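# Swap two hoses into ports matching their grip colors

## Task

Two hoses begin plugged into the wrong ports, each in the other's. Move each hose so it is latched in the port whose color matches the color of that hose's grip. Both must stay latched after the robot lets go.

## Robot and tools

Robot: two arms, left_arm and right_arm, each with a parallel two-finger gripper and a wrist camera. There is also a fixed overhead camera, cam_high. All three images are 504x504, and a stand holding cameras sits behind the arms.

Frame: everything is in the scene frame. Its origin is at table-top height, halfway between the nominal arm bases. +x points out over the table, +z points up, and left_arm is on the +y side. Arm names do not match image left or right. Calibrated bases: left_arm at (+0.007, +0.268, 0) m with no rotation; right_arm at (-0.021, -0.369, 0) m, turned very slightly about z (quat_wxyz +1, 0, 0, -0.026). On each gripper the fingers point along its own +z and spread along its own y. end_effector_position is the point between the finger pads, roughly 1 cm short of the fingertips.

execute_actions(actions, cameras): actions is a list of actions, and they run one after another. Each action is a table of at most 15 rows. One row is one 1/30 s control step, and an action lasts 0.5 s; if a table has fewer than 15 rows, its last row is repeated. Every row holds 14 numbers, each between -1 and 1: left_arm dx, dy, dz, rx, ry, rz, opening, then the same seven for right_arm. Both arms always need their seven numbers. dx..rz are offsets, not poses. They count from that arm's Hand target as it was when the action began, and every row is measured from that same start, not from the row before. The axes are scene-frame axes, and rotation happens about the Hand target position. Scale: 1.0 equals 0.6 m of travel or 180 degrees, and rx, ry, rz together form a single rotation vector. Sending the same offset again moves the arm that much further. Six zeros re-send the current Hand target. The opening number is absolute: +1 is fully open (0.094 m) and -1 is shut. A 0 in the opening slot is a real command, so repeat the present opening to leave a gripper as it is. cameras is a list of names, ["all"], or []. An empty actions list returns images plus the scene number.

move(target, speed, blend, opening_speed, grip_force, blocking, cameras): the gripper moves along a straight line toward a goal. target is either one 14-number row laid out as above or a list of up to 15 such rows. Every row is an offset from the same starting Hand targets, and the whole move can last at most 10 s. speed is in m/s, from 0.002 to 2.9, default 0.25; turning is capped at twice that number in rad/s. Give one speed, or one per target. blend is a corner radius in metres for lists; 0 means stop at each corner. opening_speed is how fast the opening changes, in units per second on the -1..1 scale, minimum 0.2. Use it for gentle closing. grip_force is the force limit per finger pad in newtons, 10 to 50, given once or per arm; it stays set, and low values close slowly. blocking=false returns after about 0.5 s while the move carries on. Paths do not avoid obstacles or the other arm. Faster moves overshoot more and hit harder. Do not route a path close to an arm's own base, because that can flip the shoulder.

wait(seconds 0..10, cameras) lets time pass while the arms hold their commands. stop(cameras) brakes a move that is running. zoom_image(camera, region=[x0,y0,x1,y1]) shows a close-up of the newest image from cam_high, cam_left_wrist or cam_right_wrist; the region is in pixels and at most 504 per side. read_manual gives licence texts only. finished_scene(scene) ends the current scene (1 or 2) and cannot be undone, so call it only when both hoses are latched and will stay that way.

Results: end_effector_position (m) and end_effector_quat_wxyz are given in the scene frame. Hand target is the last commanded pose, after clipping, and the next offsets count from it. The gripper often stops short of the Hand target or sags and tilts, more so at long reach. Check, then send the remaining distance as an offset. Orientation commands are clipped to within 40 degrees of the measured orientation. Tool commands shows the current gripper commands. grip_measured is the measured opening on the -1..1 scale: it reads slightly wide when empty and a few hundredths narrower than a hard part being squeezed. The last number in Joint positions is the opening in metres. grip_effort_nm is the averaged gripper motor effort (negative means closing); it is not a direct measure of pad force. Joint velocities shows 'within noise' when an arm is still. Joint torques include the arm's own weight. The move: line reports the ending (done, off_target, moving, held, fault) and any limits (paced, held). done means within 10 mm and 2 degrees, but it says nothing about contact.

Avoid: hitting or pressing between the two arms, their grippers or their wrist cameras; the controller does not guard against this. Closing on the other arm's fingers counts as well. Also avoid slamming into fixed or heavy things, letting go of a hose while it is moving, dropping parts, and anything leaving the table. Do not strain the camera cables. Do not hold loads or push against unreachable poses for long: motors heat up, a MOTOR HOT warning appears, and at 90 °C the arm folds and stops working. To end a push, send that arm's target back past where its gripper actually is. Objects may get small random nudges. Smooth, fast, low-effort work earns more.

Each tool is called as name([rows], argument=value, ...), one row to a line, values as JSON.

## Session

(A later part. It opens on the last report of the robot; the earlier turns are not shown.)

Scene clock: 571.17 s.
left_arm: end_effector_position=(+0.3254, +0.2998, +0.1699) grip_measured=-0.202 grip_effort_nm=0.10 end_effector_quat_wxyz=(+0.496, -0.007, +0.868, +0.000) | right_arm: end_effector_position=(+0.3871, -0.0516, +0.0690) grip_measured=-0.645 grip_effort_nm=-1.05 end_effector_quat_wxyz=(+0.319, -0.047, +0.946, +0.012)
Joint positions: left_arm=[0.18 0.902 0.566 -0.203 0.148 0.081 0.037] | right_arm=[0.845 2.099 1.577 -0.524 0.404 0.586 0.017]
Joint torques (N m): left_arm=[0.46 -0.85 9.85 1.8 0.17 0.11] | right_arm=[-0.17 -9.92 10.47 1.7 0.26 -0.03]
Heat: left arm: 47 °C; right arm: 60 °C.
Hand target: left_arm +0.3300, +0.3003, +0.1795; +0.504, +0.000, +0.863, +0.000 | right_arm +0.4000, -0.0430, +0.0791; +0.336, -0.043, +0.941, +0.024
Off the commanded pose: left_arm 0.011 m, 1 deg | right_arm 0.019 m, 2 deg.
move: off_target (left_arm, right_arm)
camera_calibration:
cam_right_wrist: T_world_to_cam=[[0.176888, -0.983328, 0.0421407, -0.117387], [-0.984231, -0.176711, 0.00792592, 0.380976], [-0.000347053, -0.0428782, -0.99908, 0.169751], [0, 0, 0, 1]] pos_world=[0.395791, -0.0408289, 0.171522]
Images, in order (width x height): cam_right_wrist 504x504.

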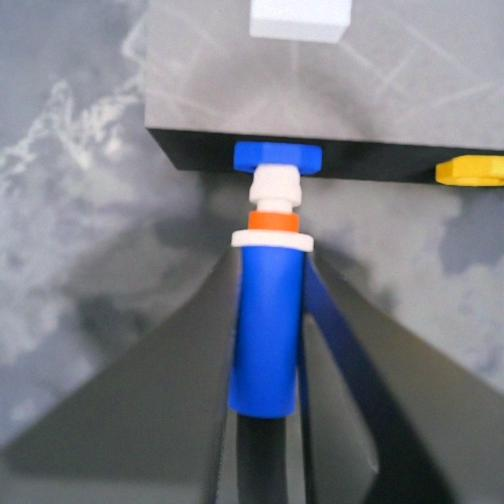

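move(target=[0,0,0,0,0,0,-0.2,0.05,0.006,0.012,0.013,-0.02,0,-0.9], speed=0.05, cameras=["cam_right_wrist"])

Scene clock: 572.47 s.
left_arm: end_effector_position=(+0.3254, +0.2998, +0.1699) grip_measured=-0.202 grip_effort_nm=0.10 end_effector_quat_wxyz=(+0.496, -0.007, +0.868, +0.000) | right_arm: end_effector_position=(+0.3936, -0.0514, +0.0678) grip_measured=-0.645 grip_effort_nm=-1.05 end_effector_quat_wxyz=(+0.317, -0.059, +0.947, +0.016)
Joint positions: left_arm=[0.18 0.902 0.566 -0.203 0.148 0.081 0.037] | right_arm=[0.829 2.112 1.594 -0.519 0.381 0.549 0.017]
Joint torques (N m): left_arm=[0.44 -0.87 9.87 1.8 0.17 0.11] | right_arm=[-1.94 -9.2 11.49 2.65 0.38 -0.05]
Heat: left arm: 48 °C; right arm: 61 °C.
Hand target: left_arm +0.3300, +0.3003, +0.1795; +0.504, +0.000, +0.863, +0.000 | right_arm +0.4300, -0.0393, +0.0863; +0.366, -0.036, +0.929, +0.042
Off the commanded pose: left_arm 0.011 m, 1 deg | right_arm 0.043 m, 7 deg.
move: off_target (left_arm, right_arm)
camera_calibration:
cam_right_wrist: T_world_to_cam=[[0.201895, -0.978482, 0.0425498, -0.127901], [-0.979395, -0.201489, 0.0136566, 0.38387], [-0.00478936, -0.0444303, -0.999001, 0.170295], [0, 0, 0, 1]] pos_world=[0.402598, -0.0402365, 0.170324]
Images, in order (width x height): cam_right_wrist 504x504.

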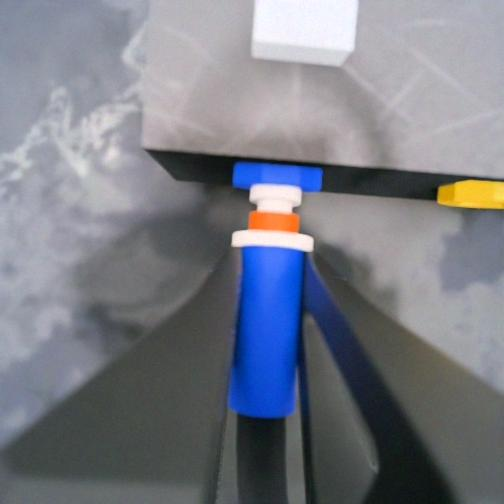

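move([
  [0,0,0,0,0,0,-0.2,0.06,0.02,0.03,0.01,-0.02,-0.014,-0.9],
  [0,0,0,0,0,0,-0.2,0.06,-0.015,0.03,0.01,-0.02,0.005,-0.9],
  [0,0,0,0,0,0,-0.2,0.06,0.005,0.03,0.01,-0.02,-0.014,-0.9],
], speed=[0.1,0.05,0.05], blend=[0.005,0.005,0], cameras=["cam_right_wrist"])

Scene clock: 574.90 s.
left_arm: end_effector_position=(+0.3254, +0.2998, +0.1699) grip_measured=-0.202 grip_effort_nm=0.10 end_effector_quat_wxyz=(+0.496, -0.007, +0.868, +0.000) | right_arm: end_effector_position=(+0.3965, -0.0520, +0.0701) grip_measured=-0.645 grip_effort_nm=-1.05 end_effector_quat_wxyz=(+0.283, -0.067, +0.957, +0.016)
Joint positions: left_arm=[0.18 0.902 0.566 -0.203 0.148 0.081 0.037] | right_arm=[0.808 2.149 1.697 -0.638 0.326 0.536 0.017]
Joint torques (N m): left_arm=[0.46 -0.87 9.85 1.8 0.17 0.1] | right_arm=[-2.84 -9.72 12.16 3.66 1.19 0.2]
Heat: left arm: 48 °C; right arm: 62 °C.
Hand target: left_arm +0.3300, +0.3003, +0.1795; +0.504, +0.000, +0.863, +0.000 | right_arm +0.4661, -0.0365, +0.1044; +0.397, -0.011, +0.917, +0.047
Off the commanded pose: left_arm 0.011 m, 1 deg | right_arm 0.079 m, 16 deg.
move: off_target (left_arm, right_arm)
camera_calibration:
cam_right_wrist: T_world_to_cam=[[0.21972, -0.974854, 0.0371985, -0.135652], [-0.972761, -0.216041, 0.0840375, 0.378182], [-0.0738879, -0.0546499, -0.995768, 0.199126], [0, 0, 0, 1]] pos_world=[0.412399, -0.0396554, 0.171548]
Images, in order (width x height): cam_right_wrist 504x504.

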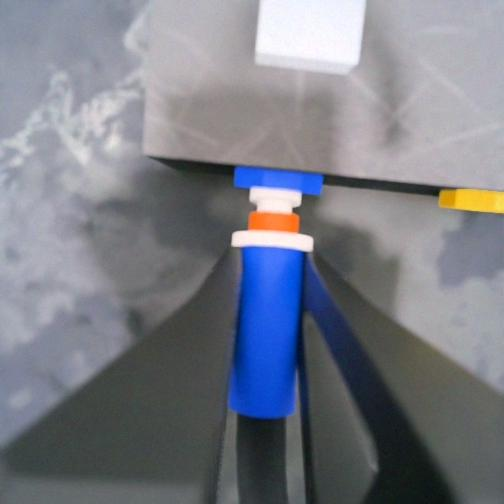

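move([
  [0,0,0,0,0,0,-0.2,-0.105,-0.0175,-0.044,0.002,0,0,-0.9],
  [0,0,0,0,0,0,-0.2,-0.105,-0.0175,-0.044,0.002,-0.197,0.008,-0.62],
], speed=[0.1,0.15], cameras=["cam_right_wrist"])

Scene clock: 580.40 s.
left_arm: end_effector_position=(+0.3254, +0.2998, +0.1699) grip_measured=-0.202 grip_effort_nm=0.10 end_effector_quat_wxyz=(+0.496, -0.007, +0.868, +0.000) | right_arm: end_effector_position=(+0.3910, -0.0514, +0.0602) grip_measured=-0.618 grip_effort_nm=-0.13 end_effector_quat_wxyz=(+0.630, -0.053, +0.774, +0.019)
Joint positions: left_arm=[0.18 0.902 0.566 -0.203 0.148 0.081 0.037] | right_arm=[0.944 2.201 0.979 0.933 0.772 0.166 0.018]
Joint torques (N m): left_arm=[0.44 -0.88 9.85 1.8 0.17 0.1] | right_arm=[-1.46 -9.28 6.46 3.35 -0.15 -0.07]
Heat: left arm: 48 °C; right arm: 63 °C.
Hand target: left_arm +0.3300, +0.3003, +0.1795; +0.504, +0.000, +0.863, +0.000 | right_arm +0.4030, -0.0469, +0.0780; +0.656, -0.035, +0.752, +0.049
Off the commanded pose: left_arm 0.011 m, 1 deg | right_arm 0.022 m, 6 deg.
move: off_target (left_arm, right_arm); target 2's new opening was sent with right_arm's hand 0.022 m and 5 deg from that target
camera_calibration:
cam_right_wrist: T_world_to_cam=[[0.144378, -0.982505, 0.117638, -0.109216], [-0.742379, -0.186151, -0.6436, 0.329051], [0.654238, 0.00558973, -0.756268, -0.107069], [0, 0, 0, 1]] pos_world=[0.330098, -0.0454537, 0.143652]
Images, in order (width x height): cam_right_wrist 504x504.

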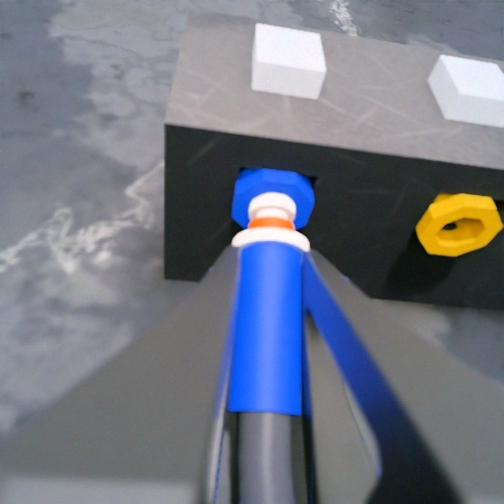

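move(target=[0,0,0,0,0,0,-0.2,0,0,0.025,0.006,-0.05,0,-0.62], speed=0.15, cameras=["cam_right_wrist"])

Scene clock: 581.83 s.
left_arm: end_effector_position=(+0.3254, +0.2998, +0.1699) grip_measured=-0.202 grip_effort_nm=0.10 end_effector_quat_wxyz=(+0.496, -0.007, +0.868, +0.000) | right_arm: end_effector_position=(+0.3907, -0.0517, +0.0616) grip_measured=-0.618 grip_effort_nm=-0.13 end_effector_quat_wxyz=(+0.675, -0.066, +0.735, +0.008)
Joint positions: left_arm=[0.18 0.902 0.566 -0.203 0.148 0.081 0.037] | right_arm=[0.949 2.297 0.959 1.212 0.792 0.012 0.018]
Joint torques (N m): left_arm=[0.46 -0.87 9.84 1.8 0.17 0.11] | right_arm=[-1.57 -10.22 6.43 3.75 -0.31 0.03]
Heat: left arm: 48 °C; right arm: 64 °C.
Hand target: left_arm +0.3300, +0.3003, +0.1795; +0.504, +0.000, +0.863, +0.000 | right_arm +0.4032, -0.0470, +0.0931; +0.714, -0.033, +0.698, +0.053
Off the commanded pose: left_arm 0.011 m, 1 deg | right_arm 0.034 m, 9 deg.
move: off_target (left_arm, right_arm)
camera_calibration:
cam_right_wrist: T_world_to_cam=[[0.135486, -0.977599, 0.161071, -0.108616], [-0.658168, -0.210321, -0.722896, 0.300379], [0.740579, -0.00806943, -0.67192, -0.145482], [0, 0, 0, 1]] pos_world=[0.320157, -0.0441804, 0.136886]
Images, in order (width x height): cam_right_wrist 504x504.

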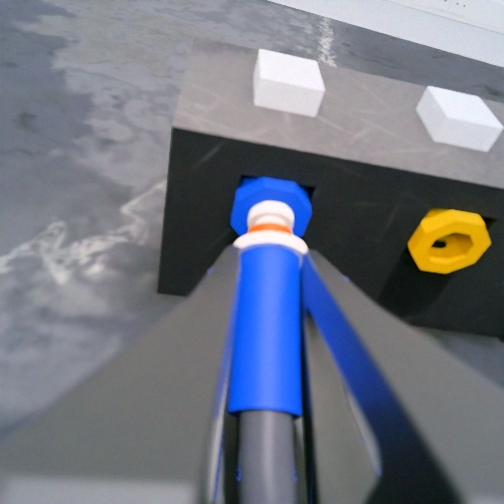

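move([
  [0,0,0,0,0,0,-0.2,0,0,0,0,0,0,-0.9],
  [0,0,0,0,0,0,-0.2,0.0,0,-0.005,-0.026,0.1835,0.0035,-0.9],
], speed=[0.1,0.12], cameras=["cam_right_wrist"])

Scene clock: 585.90 s.
left_arm: end_effector_position=(+0.3254, +0.2998, +0.1699) grip_measured=-0.202 grip_effort_nm=0.10 end_effector_quat_wxyz=(+0.496, -0.007, +0.868, +0.000) | right_arm: end_effector_position=(+0.3935, -0.0511, +0.0684) grip_measured=-0.651 grip_effort_nm=-1.05 end_effector_quat_wxyz=(+0.475, -0.064, +0.877, +0.010)
Joint positions: left_arm=[0.18 0.902 0.566 -0.203 0.148 0.081 0.037] | right_arm=[0.897 2.039 1.229 0.079 0.608 0.422 0.016]
Joint torques (N m): left_arm=[0.43 -0.87 9.84 1.8 0.16 0.11] | right_arm=[-1.26 -12.71 9.03 1.79 -0.09 0.21]
Heat: left arm: 48 °C; right arm: 64 °C.
Hand target: left_arm +0.3300, +0.3003, +0.1795; +0.504, +0.000, +0.863, +0.000 | right_arm +0.4032, -0.0470, +0.0900; +0.484, -0.049, +0.873, +0.036
Off the commanded pose: left_arm 0.011 m, 1 deg | right_arm 0.024 m, 4 deg.
move: off_target (left_arm, right_arm)
camera_calibration:
cam_right_wrist: T_world_to_cam=[[0.185684, -0.977206, 0.102912, -0.125304], [-0.923546, -0.209327, -0.321318, 0.384284], [0.335536, -0.0353808, -0.941363, 0.0334337], [0, 0, 0, 1]] pos_world=[0.366953, -0.0408237, 0.167846]
Images, in order (width x height): cam_right_wrist 504x504.

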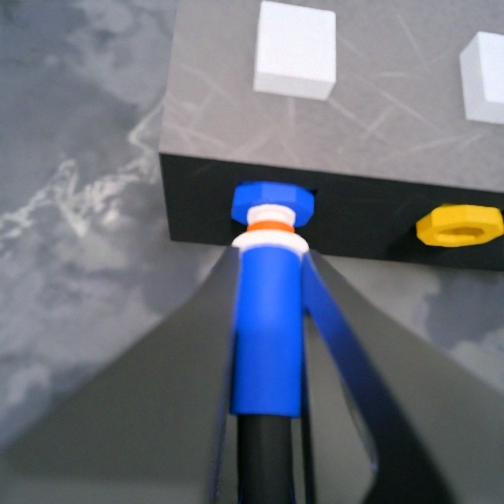

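move(target=[0,0,0,0,0,0,-0.2,0.12,0.012,0.04,0.04,0,-0.01,-0.9], speed=0.15, cameras=["cam_right_wrist"])

Scene clock: 587.30 s.
left_arm: end_effector_position=(+0.3254, +0.2998, +0.1699) grip_measured=-0.202 grip_effort_nm=0.10 end_effector_quat_wxyz=(+0.496, -0.007, +0.868, +0.000) | right_arm: end_effector_position=(+0.4001, -0.0521, +0.0713) grip_measured=-0.651 grip_effort_nm=-1.05 end_effector_quat_wxyz=(+0.388, -0.079, +0.918, +0.036)
Joint positions: left_arm=[0.18 0.902 0.566 -0.203 0.148 0.081 0.037] | right_arm=[0.831 2.043 1.396 -0.22 0.418 0.452 0.016]
Joint torques (N m): left_arm=[0.46 -0.87 9.84 1.8 0.17 0.1] | right_arm=[-5.16 -7.87 13.57 4.17 0.69 0.22]
Heat: left arm: 48 °C; right arm: 65 °C.
Hand target: left_arm +0.3300, +0.3003, +0.1795; +0.504, +0.000, +0.863, +0.000 | right_arm +0.4751, -0.0396, +0.1140; +0.486, -0.005, +0.870, +0.083
Off the commanded pose: left_arm 0.011 m, 1 deg | right_arm 0.087 m, 16 deg.
move: off_target (left_arm, right_arm)
camera_calibration:
cam_right_wrist: T_world_to_cam=[[0.246759, -0.968115, 0.0431556, -0.147457], [-0.957758, -0.250422, -0.141383, 0.389886], [0.147682, -0.00644504, -0.989014, 0.113959], [0, 0, 0, 1]] pos_world=[0.392973, -0.0443851, 0.174194]
Images, in order (width x height): cam_right_wrist 504x504.

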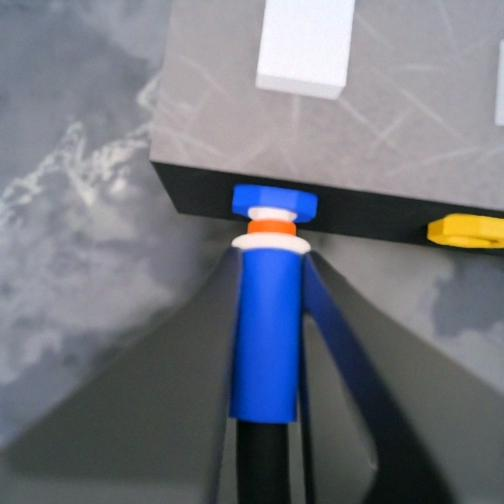

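move([
  [0,0,0,0,0,0,-0.2,0.05,0.03,0.03,0.01,-0.06,-0.05,-0.9],
  [0,0,0,0,0,0,-0.2,0.05,-0.03,0.03,0.01,-0.06,-0.01,-0.9],
  [0,0,0,0,0,0,-0.2,0.05,0.01,0.03,0.01,-0.06,-0.03,-0.9],
], speed=[0.2,0.08,0.05], blend=[0.005,0.005,0], cameras=["cam_right_wrist"])

Scene clock: 590.20 s.
left_arm: end_effector_position=(+0.3254, +0.2998, +0.1699) grip_measured=-0.202 grip_effort_nm=0.10 end_effector_quat_wxyz=(+0.496, -0.007, +0.868, +0.000) | right_arm: end_effector_position=(+0.4037, -0.0511, +0.0712) grip_measured=-0.651 grip_effort_nm=-1.05 end_effector_quat_wxyz=(+0.411, -0.070, +0.909, +0.011)
Joint positions: left_arm=[0.18 0.902 0.566 -0.203 0.148 0.081 0.037] | right_arm=[0.853 2.066 1.403 -0.192 0.503 0.457 0.016]
Joint torques (N m): left_arm=[0.44 -0.87 9.85 1.8 0.17 0.11] | right_arm=[-5.87 -7.79 13.96 5.39 1.37 0.21]
Heat: left arm: 48 °C; right arm: 71 °C.
Hand target: left_arm +0.3300, +0.3003, +0.1795; +0.504, +0.000, +0.863, +0.000 | right_arm +0.5050, -0.0337, +0.1319; +0.569, +0.036, +0.818, +0.073
Off the commanded pose: left_arm 0.011 m, 1 deg | right_arm 0.120 m, 25 deg.
move: off_target (left_arm, right_arm)
camera_calibration:
cam_right_wrist: T_world_to_cam=[[0.207487, -0.974297, 0.0877118, -0.135043], [-0.957758, -0.220576, -0.184512, 0.398136], [0.199117, -0.0457227, -0.978908, 0.0899101], [0, 0, 0, 1]] pos_world=[0.391435, -0.0396422, 0.17332]
Images, in order (width x height): cam_right_wrist 504x504.

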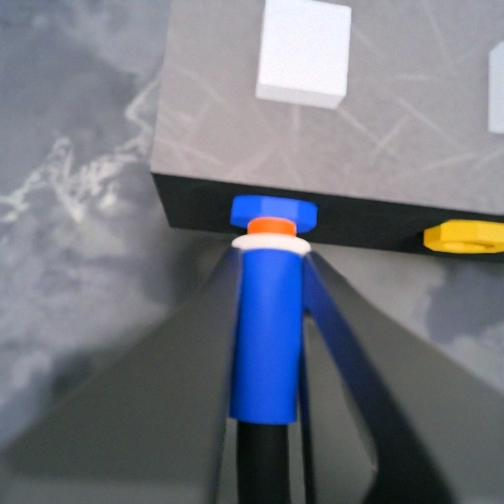

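move([
  [0,0,0,0,0,0,-0.2,0.05,0.03,0.02,0.01,-0.02,-0.03,-0.9],
  [0,0,0,0,0,0,-0.2,0.06,-0.035,0.03,0.01,-0.02,0.02,-0.9],
  [0,0,0,0,0,0,-0.2,0.07,0.025,0.03,0.01,-0.02,-0.03,-0.9],
  [0,0,0,0,0,0,-0.2,0.07,0.0,0.03,0.01,-0.02,0.0,-0.9],
], speed=[0.2,0.1,0.1,0.1], blend=[0.005,0.005,0.005,0], cameras=["cam_right_wrist"])

Scene clock: 593.37 s.
left_arm: end_effector_position=(+0.3254, +0.2998, +0.1699) grip_measured=-0.202 grip_effort_nm=0.09 end_effector_quat_wxyz=(+0.496, -0.007, +0.868, +0.000) | right_arm: end_effector_position=(+0.4054, -0.0500, +0.0722) grip_measured=-0.651 grip_effort_nm=-1.05 end_effector_quat_wxyz=(+0.378, -0.073, +0.923, -0.020)
Joint positions: left_arm=[0.18 0.902 0.566 -0.203 0.148 0.081 0.037] | right_arm=[0.855 2.12 1.551 -0.392 0.513 0.481 0.016]
Joint torques (N m): left_arm=[0.44 -0.87 9.83 1.8 0.17 0.11] | right_arm=[-9.95 -11.51 12.68 6.29 1.35 -0.12]
Heat: left arm: 48 °C; right arm: 78 °C. Fold the right arm in close to its base, or ease its load, before you think long.
Hand target: left_arm +0.3300, +0.3003, +0.1795; +0.504, +0.000, +0.863, +0.000 | right_arm +0.5471, -0.0338, +0.1501; +0.594, +0.043, +0.798, +0.087
Off the commanded pose: left_arm 0.011 m, 1 deg | right_arm 0.162 m, 34 deg.
MOTOR HOT: joint 4 (wrist pitch) of the right arm reports 78 °C; the controller's stop level is 90 °C. To cool a motor, set the load down, stop pushing, or move to a pose that needs little force.
move: off_target (left_arm, right_arm)
camera_calibration:
cam_right_wrist: T_world_to_cam=[[0.194967, -0.971339, 0.13597, -0.132638], [-0.972167, -0.209746, -0.104395, 0.400739], [0.129922, -0.111832, -0.985197, 0.115702], [0, 0, 0, 1]] pos_world=[0.400413, -0.0318434, 0.173859]
Images, in order (width x height): cam_right_wrist 504x504.

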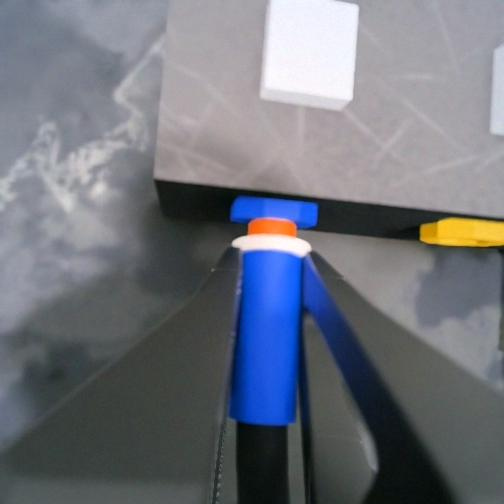

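move(target=[0,0,0,0,0,0,-0.2,-0.223,-0.025,-0.12,-0.062,0.081,0.036,-0.9], speed=0.25, cameras=["cam_right_wrist"])

Scene clock: 594.83 s.
left_arm: end_effector_position=(+0.3254, +0.2998, +0.1699) grip_measured=-0.202 grip_effort_nm=0.09 end_effector_quat_wxyz=(+0.496, -0.007, +0.868, +0.000) | right_arm: end_effector_position=(+0.3977, -0.0504, +0.0644) grip_measured=-0.651 grip_effort_nm=-1.05 end_effector_quat_wxyz=(+0.457, -0.067, +0.887, +0.010)
Joint positions: left_arm=[0.18 0.902 0.566 -0.203 0.148 0.081 0.037] | right_arm=[0.883 2.057 1.275 0.014 0.577 0.431 0.016]
Joint torques (N m): left_arm=[0.43 -0.87 9.87 1.79 0.17 0.1] | right_arm=[-1.83 -11.17 5.96 2.95 0.07 -0.04]
Heat: left arm: 48 °C; right arm: 78 °C. Fold the right arm in close to its base, or ease its load, before you think long.
Hand target: left_arm +0.3300, +0.3003, +0.1795; +0.504, +0.000, +0.863, +0.000 | right_arm +0.4133, -0.0486, +0.0780; +0.484, -0.049, +0.873, +0.036
Off the commanded pose: left_arm 0.011 m, 1 deg | right_arm 0.021 m, 5 deg.
MOTOR HOT: still on. Joint 4 (wrist pitch) of the right arm reports 78 °C.
move: off_target (left_arm, right_arm)
camera_calibration:
cam_right_wrist: T_world_to_cam=[[0.193448, -0.975872, 0.101253, -0.127849], [-0.934994, -0.214639, -0.282341, 0.388857], [0.297261, -0.0400527, -0.953956, 0.0441338], [0, 0, 0, 1]] pos_world=[0.375192, -0.0395321, 0.164837]
Images, in order (width x height): cam_right_wrist 504x504.

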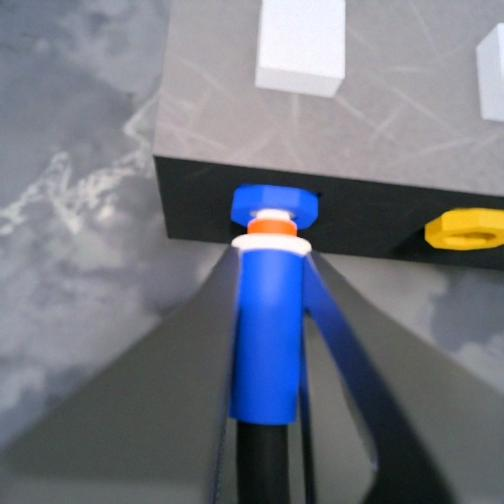

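move([
  [0,0,0,0,0,0,-0.2,-0.02,-0.002,-0.012,0,0,0,-0.9],
  [0,0,0,0,0,0,-0.2,-0.02,-0.002,-0.012,0,0,0,-0.25],
], speed=0.1, opening_speed=1.5, cameras=["cam_right_wrist"])

Scene clock: 596.83 s.
left_arm: end_effector_position=(+0.3254, +0.2998, +0.1699) grip_measured=-0.202 grip_effort_nm=0.09 end_effector_quat_wxyz=(+0.496, -0.007, +0.868, +0.000) | right_arm: end_effector_position=(+0.3985, -0.0504, +0.0628) grip_measured=-0.252 grip_effort_nm=0.11 end_effector_quat_wxyz=(+0.475, -0.057, +0.878, +0.025)
Joint positions: left_arm=[0.18 0.902 0.566 -0.203 0.148 0.081 0.037] | right_arm=[0.883 2.055 1.222 0.12 0.58 0.431 0.035]
Joint torques (N m): left_arm=[0.46 -0.87 9.87 1.8 0.17 0.11] | right_arm=[-0.16 -11.67 5.96 2.21 0.16 0.1]
Heat: left arm: 48 °C; right arm: 76 °C. Fold the right arm in close to its base, or ease its load, before you think long.
Hand target: left_arm +0.3300, +0.3003, +0.1795; +0.504, +0.000, +0.863, +0.000 | right_arm +0.4012, -0.0499, +0.0709; +0.484, -0.049, +0.873, +0.036
Off the commanded pose: left_arm 0.011 m, 1 deg | right_arm 0.009 m, 2 deg.
MOTOR HOT: still on. Joint 4 (wrist pitch) of the right arm reports 76 °C.
move: off_target (left_arm); target 2's new opening was sent with right_arm's hand 0.009 m and 3 deg from that target
camera_calibration:
cam_right_wrist: T_world_to_cam=[[0.188022, -0.979646, 0.070291, -0.123983], [-0.923795, -0.200699, -0.326072, 0.388061], [0.333543, -0.00362552, -0.942728, 0.0289316], [0, 0, 0, 1]] pos_world=[0.372151, -0.0434714, 0.162526]
Images, in order (width x height): cam_right_wrist 504x504.

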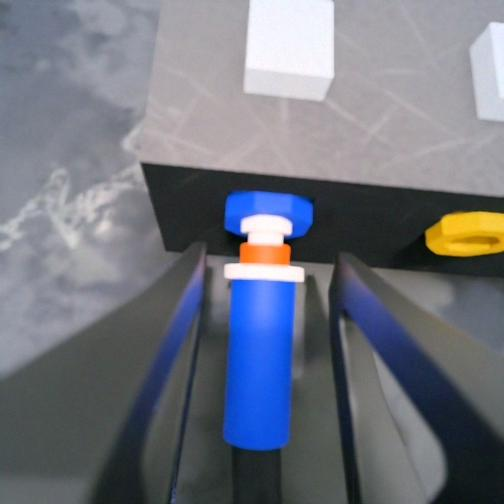

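move([
  [0,0,0,0,0,0,-0.2,-0.005,0,0.09,0,0,0,-0.2],
  [0,0,0,0,0,0,-0.2,-0.025,0.0015,0.08,0.0135,-0.110,0,-0.2],
  [0,0,0,0,0,0,-0.2,-0.022,0.0015,-0.015,0.0135,-0.110,0,-0.2],
], speed=[0.1,0.15,0.08], blend=[0.01,0.01,0], cameras=["cam_right_wrist"])

Scene clock: 600.60 s.
left_arm: end_effector_position=(+0.3254, +0.2998, +0.1699) grip_measured=-0.202 grip_effort_nm=0.09 end_effector_quat_wxyz=(+0.496, -0.007, +0.868, +0.000) | right_arm: end_effector_position=(+0.3894, -0.0467, +0.0681) grip_measured=-0.202 grip_effort_nm=0.11 end_effector_quat_wxyz=(+0.627, -0.043, +0.776, +0.051)
Joint positions: left_arm=[0.18 0.902 0.566 -0.203 0.148 0.081 0.037] | right_arm=[0.943 2.17 0.971 0.916 0.735 0.218 0.037]
Joint torques (N m): left_arm=[0.46 -0.87 9.84 1.8 0.17 0.11] | right_arm=[0.38 -8.91 4.21 2.48 0.19 -0.01]
Heat: left arm: 48 °C; right arm: 74 °C. Fold the right arm in close to its base, or ease its load, before you think long.
Hand target: left_arm +0.3300, +0.3003, +0.1795; +0.504, +0.000, +0.863, +0.000 | right_arm +0.3880, -0.0489, +0.0619; +0.628, -0.045, +0.776, +0.046
Off the commanded pose: left_arm 0.011 m, 1 deg | right_arm 0.007 m, 1 deg.
MOTOR HOT: still on. Joint 4 (wrist pitch) of the right arm reports 74 °C.
move: off_target (left_arm)
camera_calibration:
cam_right_wrist: T_world_to_cam=[[0.169031, -0.984022, 0.0559392, -0.110779], [-0.744785, -0.164697, -0.646661, 0.336015], [0.645542, 0.0676433, -0.760724, -0.0934274], [0, 0, 0, 1]] pos_world=[0.329296, -0.0473485, 0.152413]
Images, in order (width x height): cam_right_wrist 504x504.

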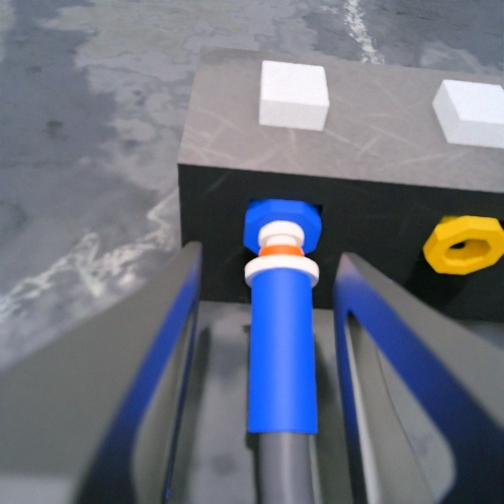

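move([
  [0,0,0,0,0,0,-0.2,-0.002,-0.0043,-0.0175,0,0,0,-0.25],
], speed=0.06, cameras=["cam_right_wrist"])

Scene clock: 601.73 s.
left_arm: end_effector_position=(+0.3254, +0.2998, +0.1699) grip_measured=-0.202 grip_effort_nm=0.09 end_effector_quat_wxyz=(+0.496, -0.007, +0.868, +0.000) | right_arm: end_effector_position=(+0.3884, -0.0479, +0.0609) grip_measured=-0.248 grip_effort_nm=-0.14 end_effector_quat_wxyz=(+0.630, -0.042, +0.774, +0.053)
Joint positions: left_arm=[0.18 0.902 0.566 -0.203 0.148 0.081 0.037] | right_arm=[0.943 2.196 0.96 0.962 0.735 0.216 0.035]
Joint torques (N m): left_arm=[0.49 -0.88 9.84 1.8 0.17 0.11] | right_arm=[0.17 -8.58 3.85 2.45 0.16 0.01]
Heat: left arm: 48 °C; right arm: 73 °C. Fold the right arm in close to its base, or ease its load, before you think long.
Hand target: left_arm +0.3300, +0.3003, +0.1795; +0.504, +0.000, +0.863, +0.000 | right_arm +0.3868, -0.0515, +0.0513; +0.628, -0.045, +0.776, +0.046
Off the commanded pose: left_arm 0.011 m, 1 deg | right_arm 0.010 m, 1 deg.
MOTOR HOT: still on. Joint 4 (wrist pitch) of the right arm reports 73 °C.
move: off_target (left_arm)
camera_calibration:
cam_right_wrist: T_world_to_cam=[[0.168915, -0.984308, 0.0510474, -0.111149], [-0.740898, -0.16096, -0.652044, 0.32946], [0.650029, 0.0723192, -0.75646, -0.100046], [0, 0, 0, 1]] pos_world=[0.327904, -0.04914, 0.144815]
Images, in order (width x height): cam_right_wrist 504x504.

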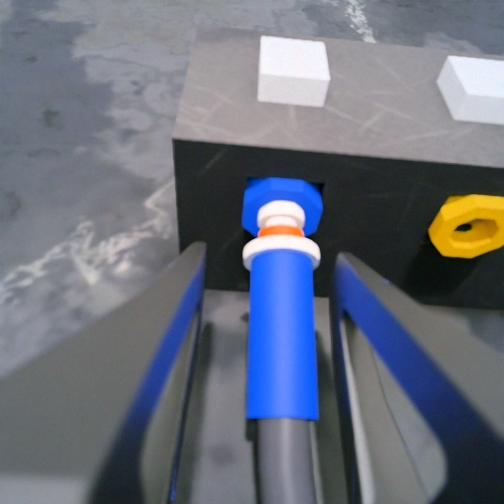

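move([
  [0,0,0,0,0,0,-0.2,0.000,-0.005,-0.006,0,0,0,-0.25],
  [0,0,0,0,0,0,-0.2,0.000,-0.005,-0.006,0,0,0,-0.9],
], speed=0.06, opening_speed=1.2, cameras=["cam_right_wrist"])

Scene clock: 603.57 s.
left_arm: end_effector_position=(+0.3254, +0.2998, +0.1699) grip_measured=-0.202 grip_effort_nm=0.09 end_effector_quat_wxyz=(+0.496, -0.007, +0.868, +0.000) | right_arm: end_effector_position=(+0.3872, -0.0502, +0.0591) grip_measured=-0.646 grip_effort_nm=-1.05 end_effector_quat_wxyz=(+0.632, -0.040, +0.772, +0.053)
Joint positions: left_arm=[0.18 0.902 0.566 -0.203 0.148 0.081 0.037] | right_arm=[0.943 2.202 0.948 0.988 0.738 0.213 0.017]
Joint torques (N m): left_arm=[0.44 -0.88 9.84 1.8 0.17 0.11] | right_arm=[-0.25 -8.42 3.81 2.37 0.08 0.02]
Heat: left arm: 48 °C; right arm: 72 °C. Fold the right arm in close to its base, or ease its load, before you think long.
Hand target: left_arm +0.3300, +0.3003, +0.1795; +0.504, +0.000, +0.863, +0.000 | right_arm +0.3868, -0.0546, +0.0476; +0.628, -0.045, +0.776, +0.046
Off the commanded pose: left_arm 0.011 m, 1 deg | right_arm 0.012 m, 1 deg.
MOTOR HOT: still on. Joint 4 (wrist pitch) of the right arm reports 72 °C.
move: off_target (left_arm, right_arm); target 2's new opening was sent with right_arm's hand 0.013 m and 1 deg from that target
camera_calibration:
cam_right_wrist: T_world_to_cam=[[0.165575, -0.984954, 0.0494984, -0.11172], [-0.737322, -0.156967, -0.657053, 0.326083], [0.654937, 0.0722951, -0.752218, -0.102582], [0, 0, 0, 1]] pos_world=[0.326111, -0.0514391, 0.14262]
Images, in order (width x height): cam_right_wrist 504x504.

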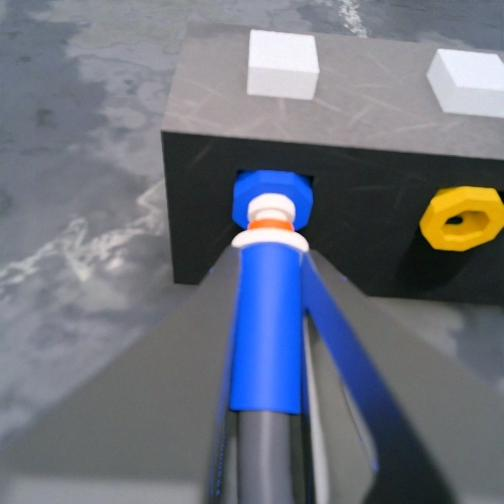

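move([
  [0,0,0,0,0,0,-0.2,0.02,0.008,0.03,0.007,-0.061,0,-0.615],
], speed=0.15, cameras=["cam_right_wrist"])

Scene clock: 605.53 s.
left_arm: end_effector_position=(+0.3254, +0.2998, +0.1699) grip_measured=-0.202 grip_effort_nm=0.10 end_effector_quat_wxyz=(+0.496, -0.007, +0.868, +0.000) | right_arm: end_effector_position=(+0.3891, -0.0524, +0.0591) grip_measured=-0.614 grip_effort_nm=-0.05 end_effector_quat_wxyz=(+0.687, -0.050, +0.725, +0.031)
Joint positions: left_arm=[0.18 0.902 0.566 -0.203 0.148 0.081 0.037] | right_arm=[0.948 2.334 0.948 1.308 0.781 0.031 0.018]
Joint torques (N m): left_arm=[0.46 -0.88 9.84 1.8 0.17 0.11] | right_arm=[-1.46 -8.58 6.31 2.79 -0.33 0.07]
Heat: left arm: 48 °C; right arm: 72 °C. Fold the right arm in close to its base, or ease its load, before you think long.
Hand target: left_arm +0.3300, +0.3003, +0.1795; +0.504, +0.000, +0.863, +0.000 | right_arm +0.3989, -0.0499, +0.0658; +0.700, -0.042, +0.712, +0.050
Off the commanded pose: left_arm 0.011 m, 1 deg | right_arm 0.012 m, 3 deg.
MOTOR HOT: still on. Joint 4 (wrist pitch) of the right arm reports 72 °C.
move: off_target (left_arm, right_arm)
camera_calibration:
cam_right_wrist: T_world_to_cam=[[0.140182, -0.984102, 0.109054, -0.107759], [-0.636534, -0.173937, -0.751379, 0.292586], [0.758402, 0.0359134, -0.650797, -0.15183], [0, 0, 0, 1]] pos_world=[0.316495, -0.0497022, 0.132784]
Images, in order (width x height): cam_right_wrist 504x504.

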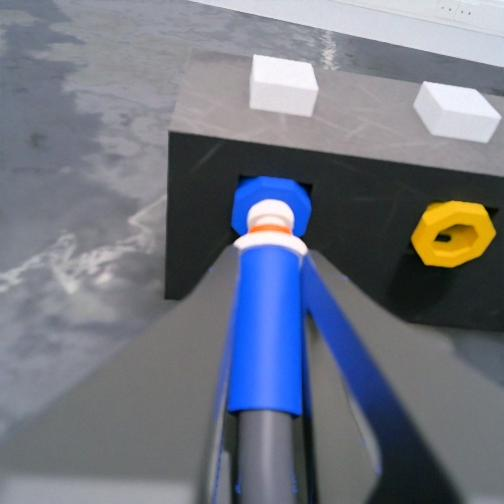

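move([
  [0,0,0,0,0,0,-0.2,0,0,0,0,0,0,-0.9],
  [0,0,0,0,0,0,-0.2,0.005,0.0015,0.028,-0.017,0.152,-0.003,-0.9],
], speed=0.12, cameras=["cam_right_wrist"])

Scene clock: 609.13 s.
left_arm: end_effector_position=(+0.3254, +0.2998, +0.1699) grip_measured=-0.202 grip_effort_nm=0.10 end_effector_quat_wxyz=(+0.496, -0.007, +0.868, +0.000) | right_arm: end_effector_position=(+0.3926, -0.0509, +0.0676) grip_measured=-0.650 grip_effort_nm=-1.05 end_effector_quat_wxyz=(+0.509, -0.056, +0.859, +0.015)
Joint positions: left_arm=[0.18 0.902 0.566 -0.203 0.148 0.081 0.037] | right_arm=[0.911 2.046 1.159 0.238 0.652 0.398 0.016]
Joint torques (N m): left_arm=[0.44 -0.87 9.87 1.8 0.17 0.11] | right_arm=[-1.51 -11.99 8.59 1.75 -0.14 0.19]
Heat: left arm: 48 °C; right arm: 70 °C.
Hand target: left_arm +0.3300, +0.3003, +0.1795; +0.504, +0.000, +0.863, +0.000 | right_arm +0.4019, -0.0489, +0.0826; +0.510, -0.044, +0.858, +0.036
Off the commanded pose: left_arm 0.011 m, 1 deg | right_arm 0.018 m, 3 deg.
MOTOR HOT: cleared for the motors of the right arm.
move: off_target (left_arm, right_arm)
camera_calibration:
cam_right_wrist: T_world_to_cam=[[0.170639, -0.980664, 0.0958106, -0.118663], [-0.897676, -0.194815, -0.395252, 0.378801], [0.406275, -0.0185615, -0.913562, 0.00424018], [0, 0, 0, 1]] pos_world=[0.358566, -0.0424941, 0.164965]
Images, in order (width x height): cam_right_wrist 504x504.

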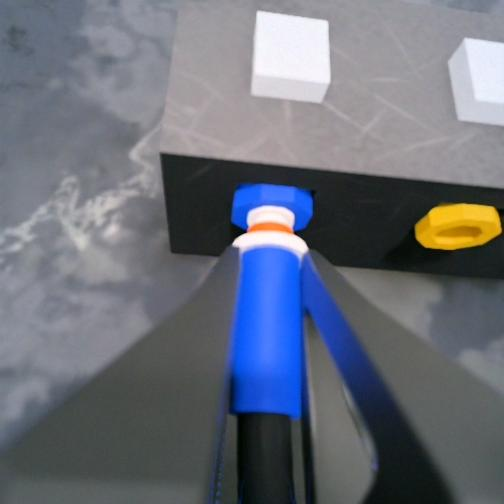

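move([
  [0,0,0,0,0,0,-0.2,0.16,0.0165,0.058,0.03,-0.02,-0.04,-0.9],
  [0,0,0,0,0,0,-0.2,0.2,-0.0165,0.058,0.03,-0.03,-0.058,-0.9],
  [0,0,0,0,0,0,-0.2,0.16,0.07,0.068,0.03,-0.04,-0.022,-0.9],
  [0,0,0,0,0,0,-0.2,0.2,0.02,0.068,0.03,-0.04,-0.045,-0.9],
], speed=[0.2,0.1,0.15,0.15], blend=[0.005,0.005,0.005,0], cameras=["cam_right_wrist"])

Scene clock: 611.40 s.
left_arm: end_effector_position=(+0.3254, +0.2998, +0.1699) grip_measured=-0.202 grip_effort_nm=0.10 end_effector_quat_wxyz=(+0.496, -0.007, +0.868, +0.000) | right_arm: end_effector_position=(+0.4096, -0.0490, +0.0687) grip_measured=-0.650 grip_effort_nm=-1.05 end_effector_quat_wxyz=(+0.434, -0.073, +0.897, -0.039)
Joint positions: left_arm=[0.18 0.902 0.566 -0.203 0.148 0.081 0.037] | right_arm=[0.881 2.123 1.455 -0.201 0.622 0.434 0.016]
Joint torques (N m): left_arm=[0.46 -0.87 9.84 1.8 0.17 0.11] | right_arm=[-9.37 -7.79 15.3 5.27 0.74 0.02]
Heat: left arm: 48 °C; right arm: 73 °C.
Hand target: left_arm +0.3300, +0.3003, +0.1795; +0.504, +0.000, +0.863, +0.000 | right_arm +0.5219, -0.0370, +0.1233; +0.566, +0.038, +0.823, +0.037
Off the commanded pose: left_arm 0.011 m, 1 deg | right_arm 0.125 m, 23 deg.
move: off_target (left_arm, right_arm)
camera_calibration:
cam_right_wrist: T_world_to_cam=[[0.16624, -0.968354, 0.186158, -0.123554], [-0.953573, -0.205946, -0.21974, 0.405176], [0.251124, -0.140986, -0.957632, 0.058958], [0, 0, 0, 1]] pos_world=[0.392098, -0.0278874, 0.168494]
Images, in order (width x height): cam_right_wrist 504x504.

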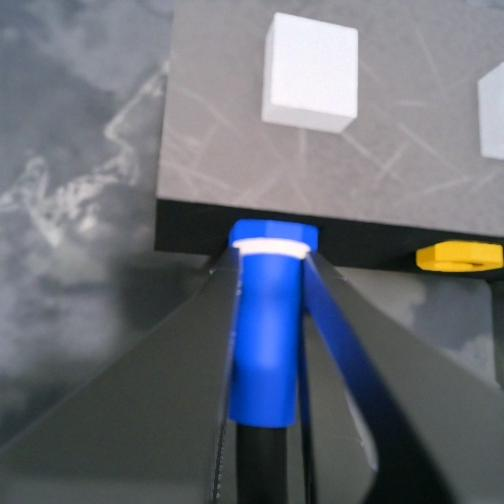

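zoom_image(camera="cam_right_wrist", region=[200, 190, 350, 290])

Scaled by 3.360 from the camera's 504x504 image, which has a finer 720x720 frame.

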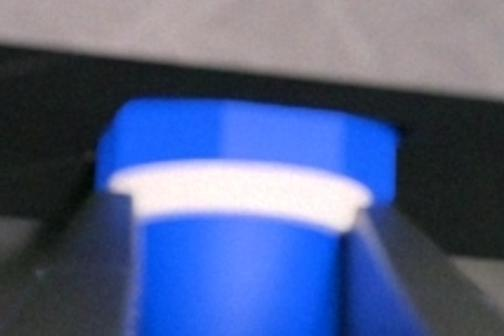

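move([
  [0,0,0,0,0,0,-0.2,0.04,0.01,0.01,0.0,-0.02,0.0,-0.9],
  [0,0,0,0,0,0,-0.2,-0.183,-0.018,-0.0755,-0.034,0.076,0.048,-0.9],
], speed=[0.2,0.25], blend=[0.005,0], cameras=["cam_right_wrist"])

Scene clock: 613.47 s.
left_arm: end_effector_position=(+0.3254, +0.2998, +0.1699) grip_measured=-0.202 grip_effort_nm=0.10 end_effector_quat_wxyz=(+0.496, -0.007, +0.868, +0.000) | right_arm: end_effector_position=(+0.4048, -0.0491, +0.0649) grip_measured=-0.650 grip_effort_nm=-1.04 end_effector_quat_wxyz=(+0.447, -0.068, +0.892, -0.001)
Joint positions: left_arm=[0.18 0.902 0.566 -0.203 0.148 0.081 0.037] | right_arm=[0.875 2.083 1.342 -0.057 0.575 0.431 0.016]
Joint torques (N m): left_arm=[0.44 -0.85 9.87 1.8 0.17 0.1] | right_arm=[-1.24 -12.98 5.42 2.44 -0.11 0.26]
Heat: left arm: 48 °C; right arm: 75 °C. Fold the right arm in close to its base, or ease its load, before you think long.
Hand target: left_arm +0.3300, +0.3003, +0.1795; +0.504, +0.000, +0.863, +0.000 | right_arm +0.4121, -0.0477, +0.0781; +0.461, -0.050, +0.886, +0.031
Off the commanded pose: left_arm 0.011 m, 1 deg | right_arm 0.015 m, 5 deg.
MOTOR HOT: joint 4 (wrist pitch) of the right arm reports 75 °C; the controller's stop level is 90 °C. To cool a motor, set the load down, stop pushing, or move to a pose that needs little force.
move: off_target (left_arm, right_arm)
camera_calibration:
cam_right_wrist: T_world_to_cam=[[0.188605, -0.974924, 0.118113, -0.12705], [-0.942427, -0.213501, -0.257387, 0.397365], [0.27615, -0.0627687, -0.959063, 0.0503222], [0, 0, 0, 1]] pos_world=[0.384553, -0.0358677, 0.165545]
Images, in order (width x height): cam_right_wrist 504x504.

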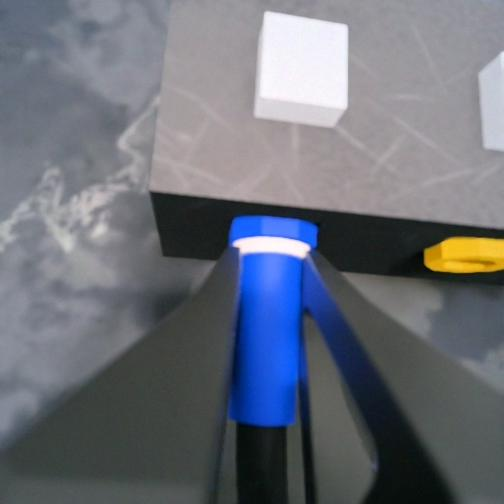

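move([
  [0,0,0,0,0,0,-0.2,-0.01,-0.001,-0.015,0,0,0,-0.9],
  [0,0,0,0,0,0,-0.2,-0.01,-0.001,-0.015,0,0,0,-0.2],
], speed=0.1, opening_speed=2, cameras=["cam_right_wrist"])

Scene clock: 615.17 s.
left_arm: end_effector_position=(+0.3254, +0.2998, +0.1699) grip_measured=-0.202 grip_effort_nm=0.10 end_effector_quat_wxyz=(+0.496, -0.007, +0.868, +0.000) | right_arm: end_effector_position=(+0.4042, -0.0476, +0.0622) grip_measured=-0.202 grip_effort_nm=0.11 end_effector_quat_wxyz=(+0.453, -0.060, +0.889, +0.020)
Joint positions: left_arm=[0.18 0.902 0.566 -0.203 0.148 0.081 0.037] | right_arm=[0.872 2.077 1.302 0.011 0.555 0.443 0.037]
Joint torques (N m): left_arm=[0.46 -0.85 9.85 1.8 0.17 0.11] | right_arm=[-0.13 -12.14 5.56 2.15 0.17 0.21]
Heat: left arm: 48 °C; right arm: 74 °C. Fold the right arm in close to its base, or ease its load, before you think long.
Hand target: left_arm +0.3300, +0.3003, +0.1795; +0.504, +0.000, +0.863, +0.000 | right_arm +0.4061, -0.0483, +0.0690; +0.461, -0.050, +0.886, +0.031
Off the commanded pose: left_arm 0.011 m, 1 deg | right_arm 0.007 m, 2 deg.
MOTOR HOT: still on. Joint 4 (wrist pitch) of the right arm reports 74 °C.
move: off_target (left_arm); target 2's new opening was sent with right_arm's hand 0.005 m and 3 deg from that target
camera_calibration:
cam_right_wrist: T_world_to_cam=[[0.191646, -0.978452, 0.0768291, -0.124038], [-0.938439, -0.205606, -0.277595, 0.396446], [0.28741, -0.0188993, -0.957621, 0.0453611], [0, 0, 0, 1]] pos_world=[0.382774, -0.0389968, 0.16302]
Images, in order (width x height): cam_right_wrist 504x504.

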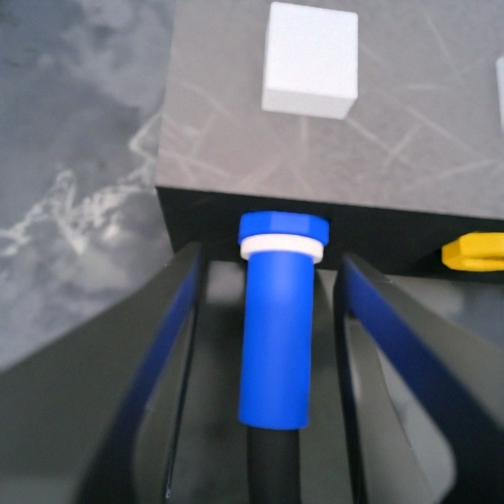

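Latched and stays. Retreat.

move([
  [0,0,0,0,0,0,-0.2,-0.01,0,0.14,0,0,0,-0.2],
  [0,0,0,0,0,0,-0.2,-0.17,-0.25,0.17,0,0,0,-0.2],
], speed=[0.12,0.25], blend=[0.03,0], cameras=["all"])

Scene clock: 617.40 s.
left_arm: end_effector_position=(+0.3254, +0.2998, +0.1699) grip_measured=-0.202 grip_effort_nm=0.10 end_effector_quat_wxyz=(+0.496, -0.007, +0.868, +0.000) | right_arm: end_effector_position=(+0.3068, -0.1958, +0.1725) grip_measured=-0.202 grip_effort_nm=0.11 end_effector_quat_wxyz=(+0.461, -0.046, +0.886, +0.031)
Joint positions: left_arm=[0.18 0.902 0.566 -0.203 0.148 0.081 0.037] | right_arm=[0.75 1.256 0.838 -0.278 0.466 0.374 0.037]
Joint torques (N m): left_arm=[0.44 -0.84 9.87 1.8 0.17 0.11] | right_arm=[0.01 -5.93 5.79 2.04 0.11 -0.03]
Heat: left arm: 48 °C; right arm: 72 °C. Fold the right arm in close to its base, or ease its load, before you think long.
Hand target: left_arm +0.3300, +0.3003, +0.1795; +0.504, +0.000, +0.863, +0.000 | right_arm +0.3041, -0.1983, +0.1710; +0.461, -0.050, +0.886, +0.031
Off the commanded pose: left_arm 0.011 m, 1 deg | right_arm 0.004 m, 0 deg.
MOTOR HOT: still on. Joint 4 (wrist pitch) of the right arm reports 72 °C.
move: off_target (left_arm)
camera_calibration:
cam_left_wrist: T_world_to_cam=[[0.0942262, -0.991724, 0.0872049, 0.258069], [-0.919433, -0.12028, -0.3744, 0.4088], [0.381791, -0.0449007, -0.923157, 0.150434], [0, 0, 0, 1]] pos_world=[0.294113, 0.311859, 0.269424]
cam_right_wrist: T_world_to_cam=[[0.176592, -0.983146, 0.0473218, -0.250028], [-0.937127, -0.18264, -0.297381, 0.31268], [0.301012, 0.00816875, -0.953585, 0.176689], [0, 0, 0, 1]] pos_world=[0.283989, -0.190149, 0.273305]

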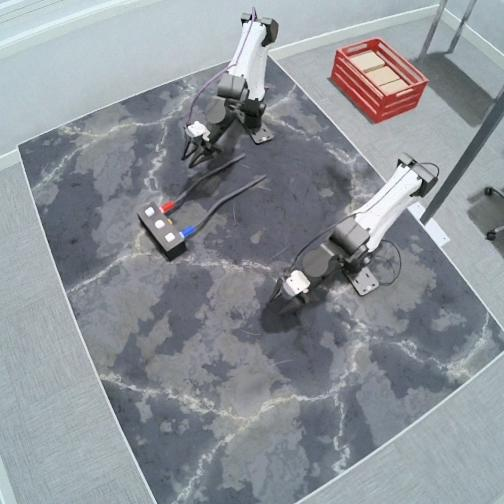

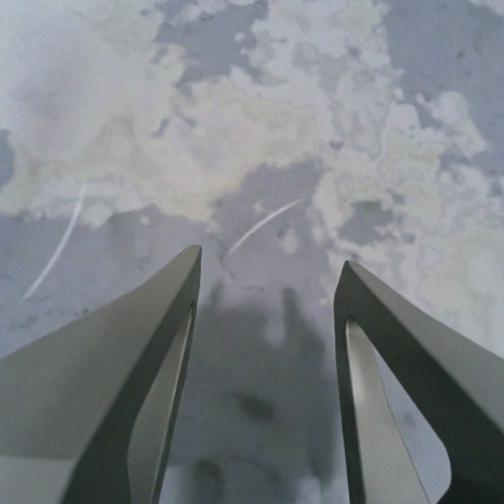

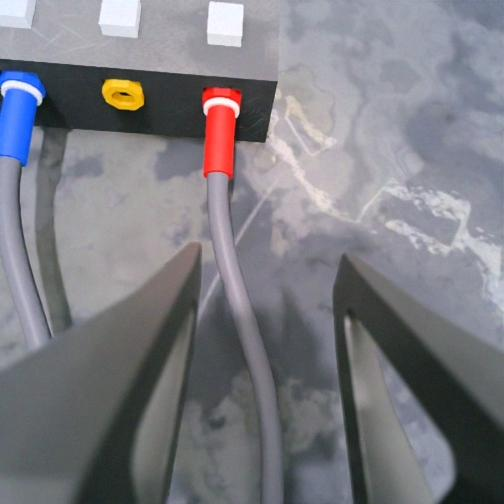

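zoom_image(camera="cam_right_wrist", region=[0, 50, 280, 190])

Scaled by 1.800 from the camera's 504x504 image, which has a finer 720x720 frame.

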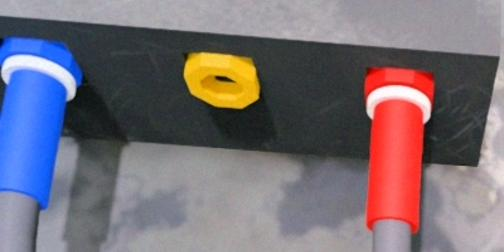

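finished_scene(scene=1)

The scene is finished: the task was done.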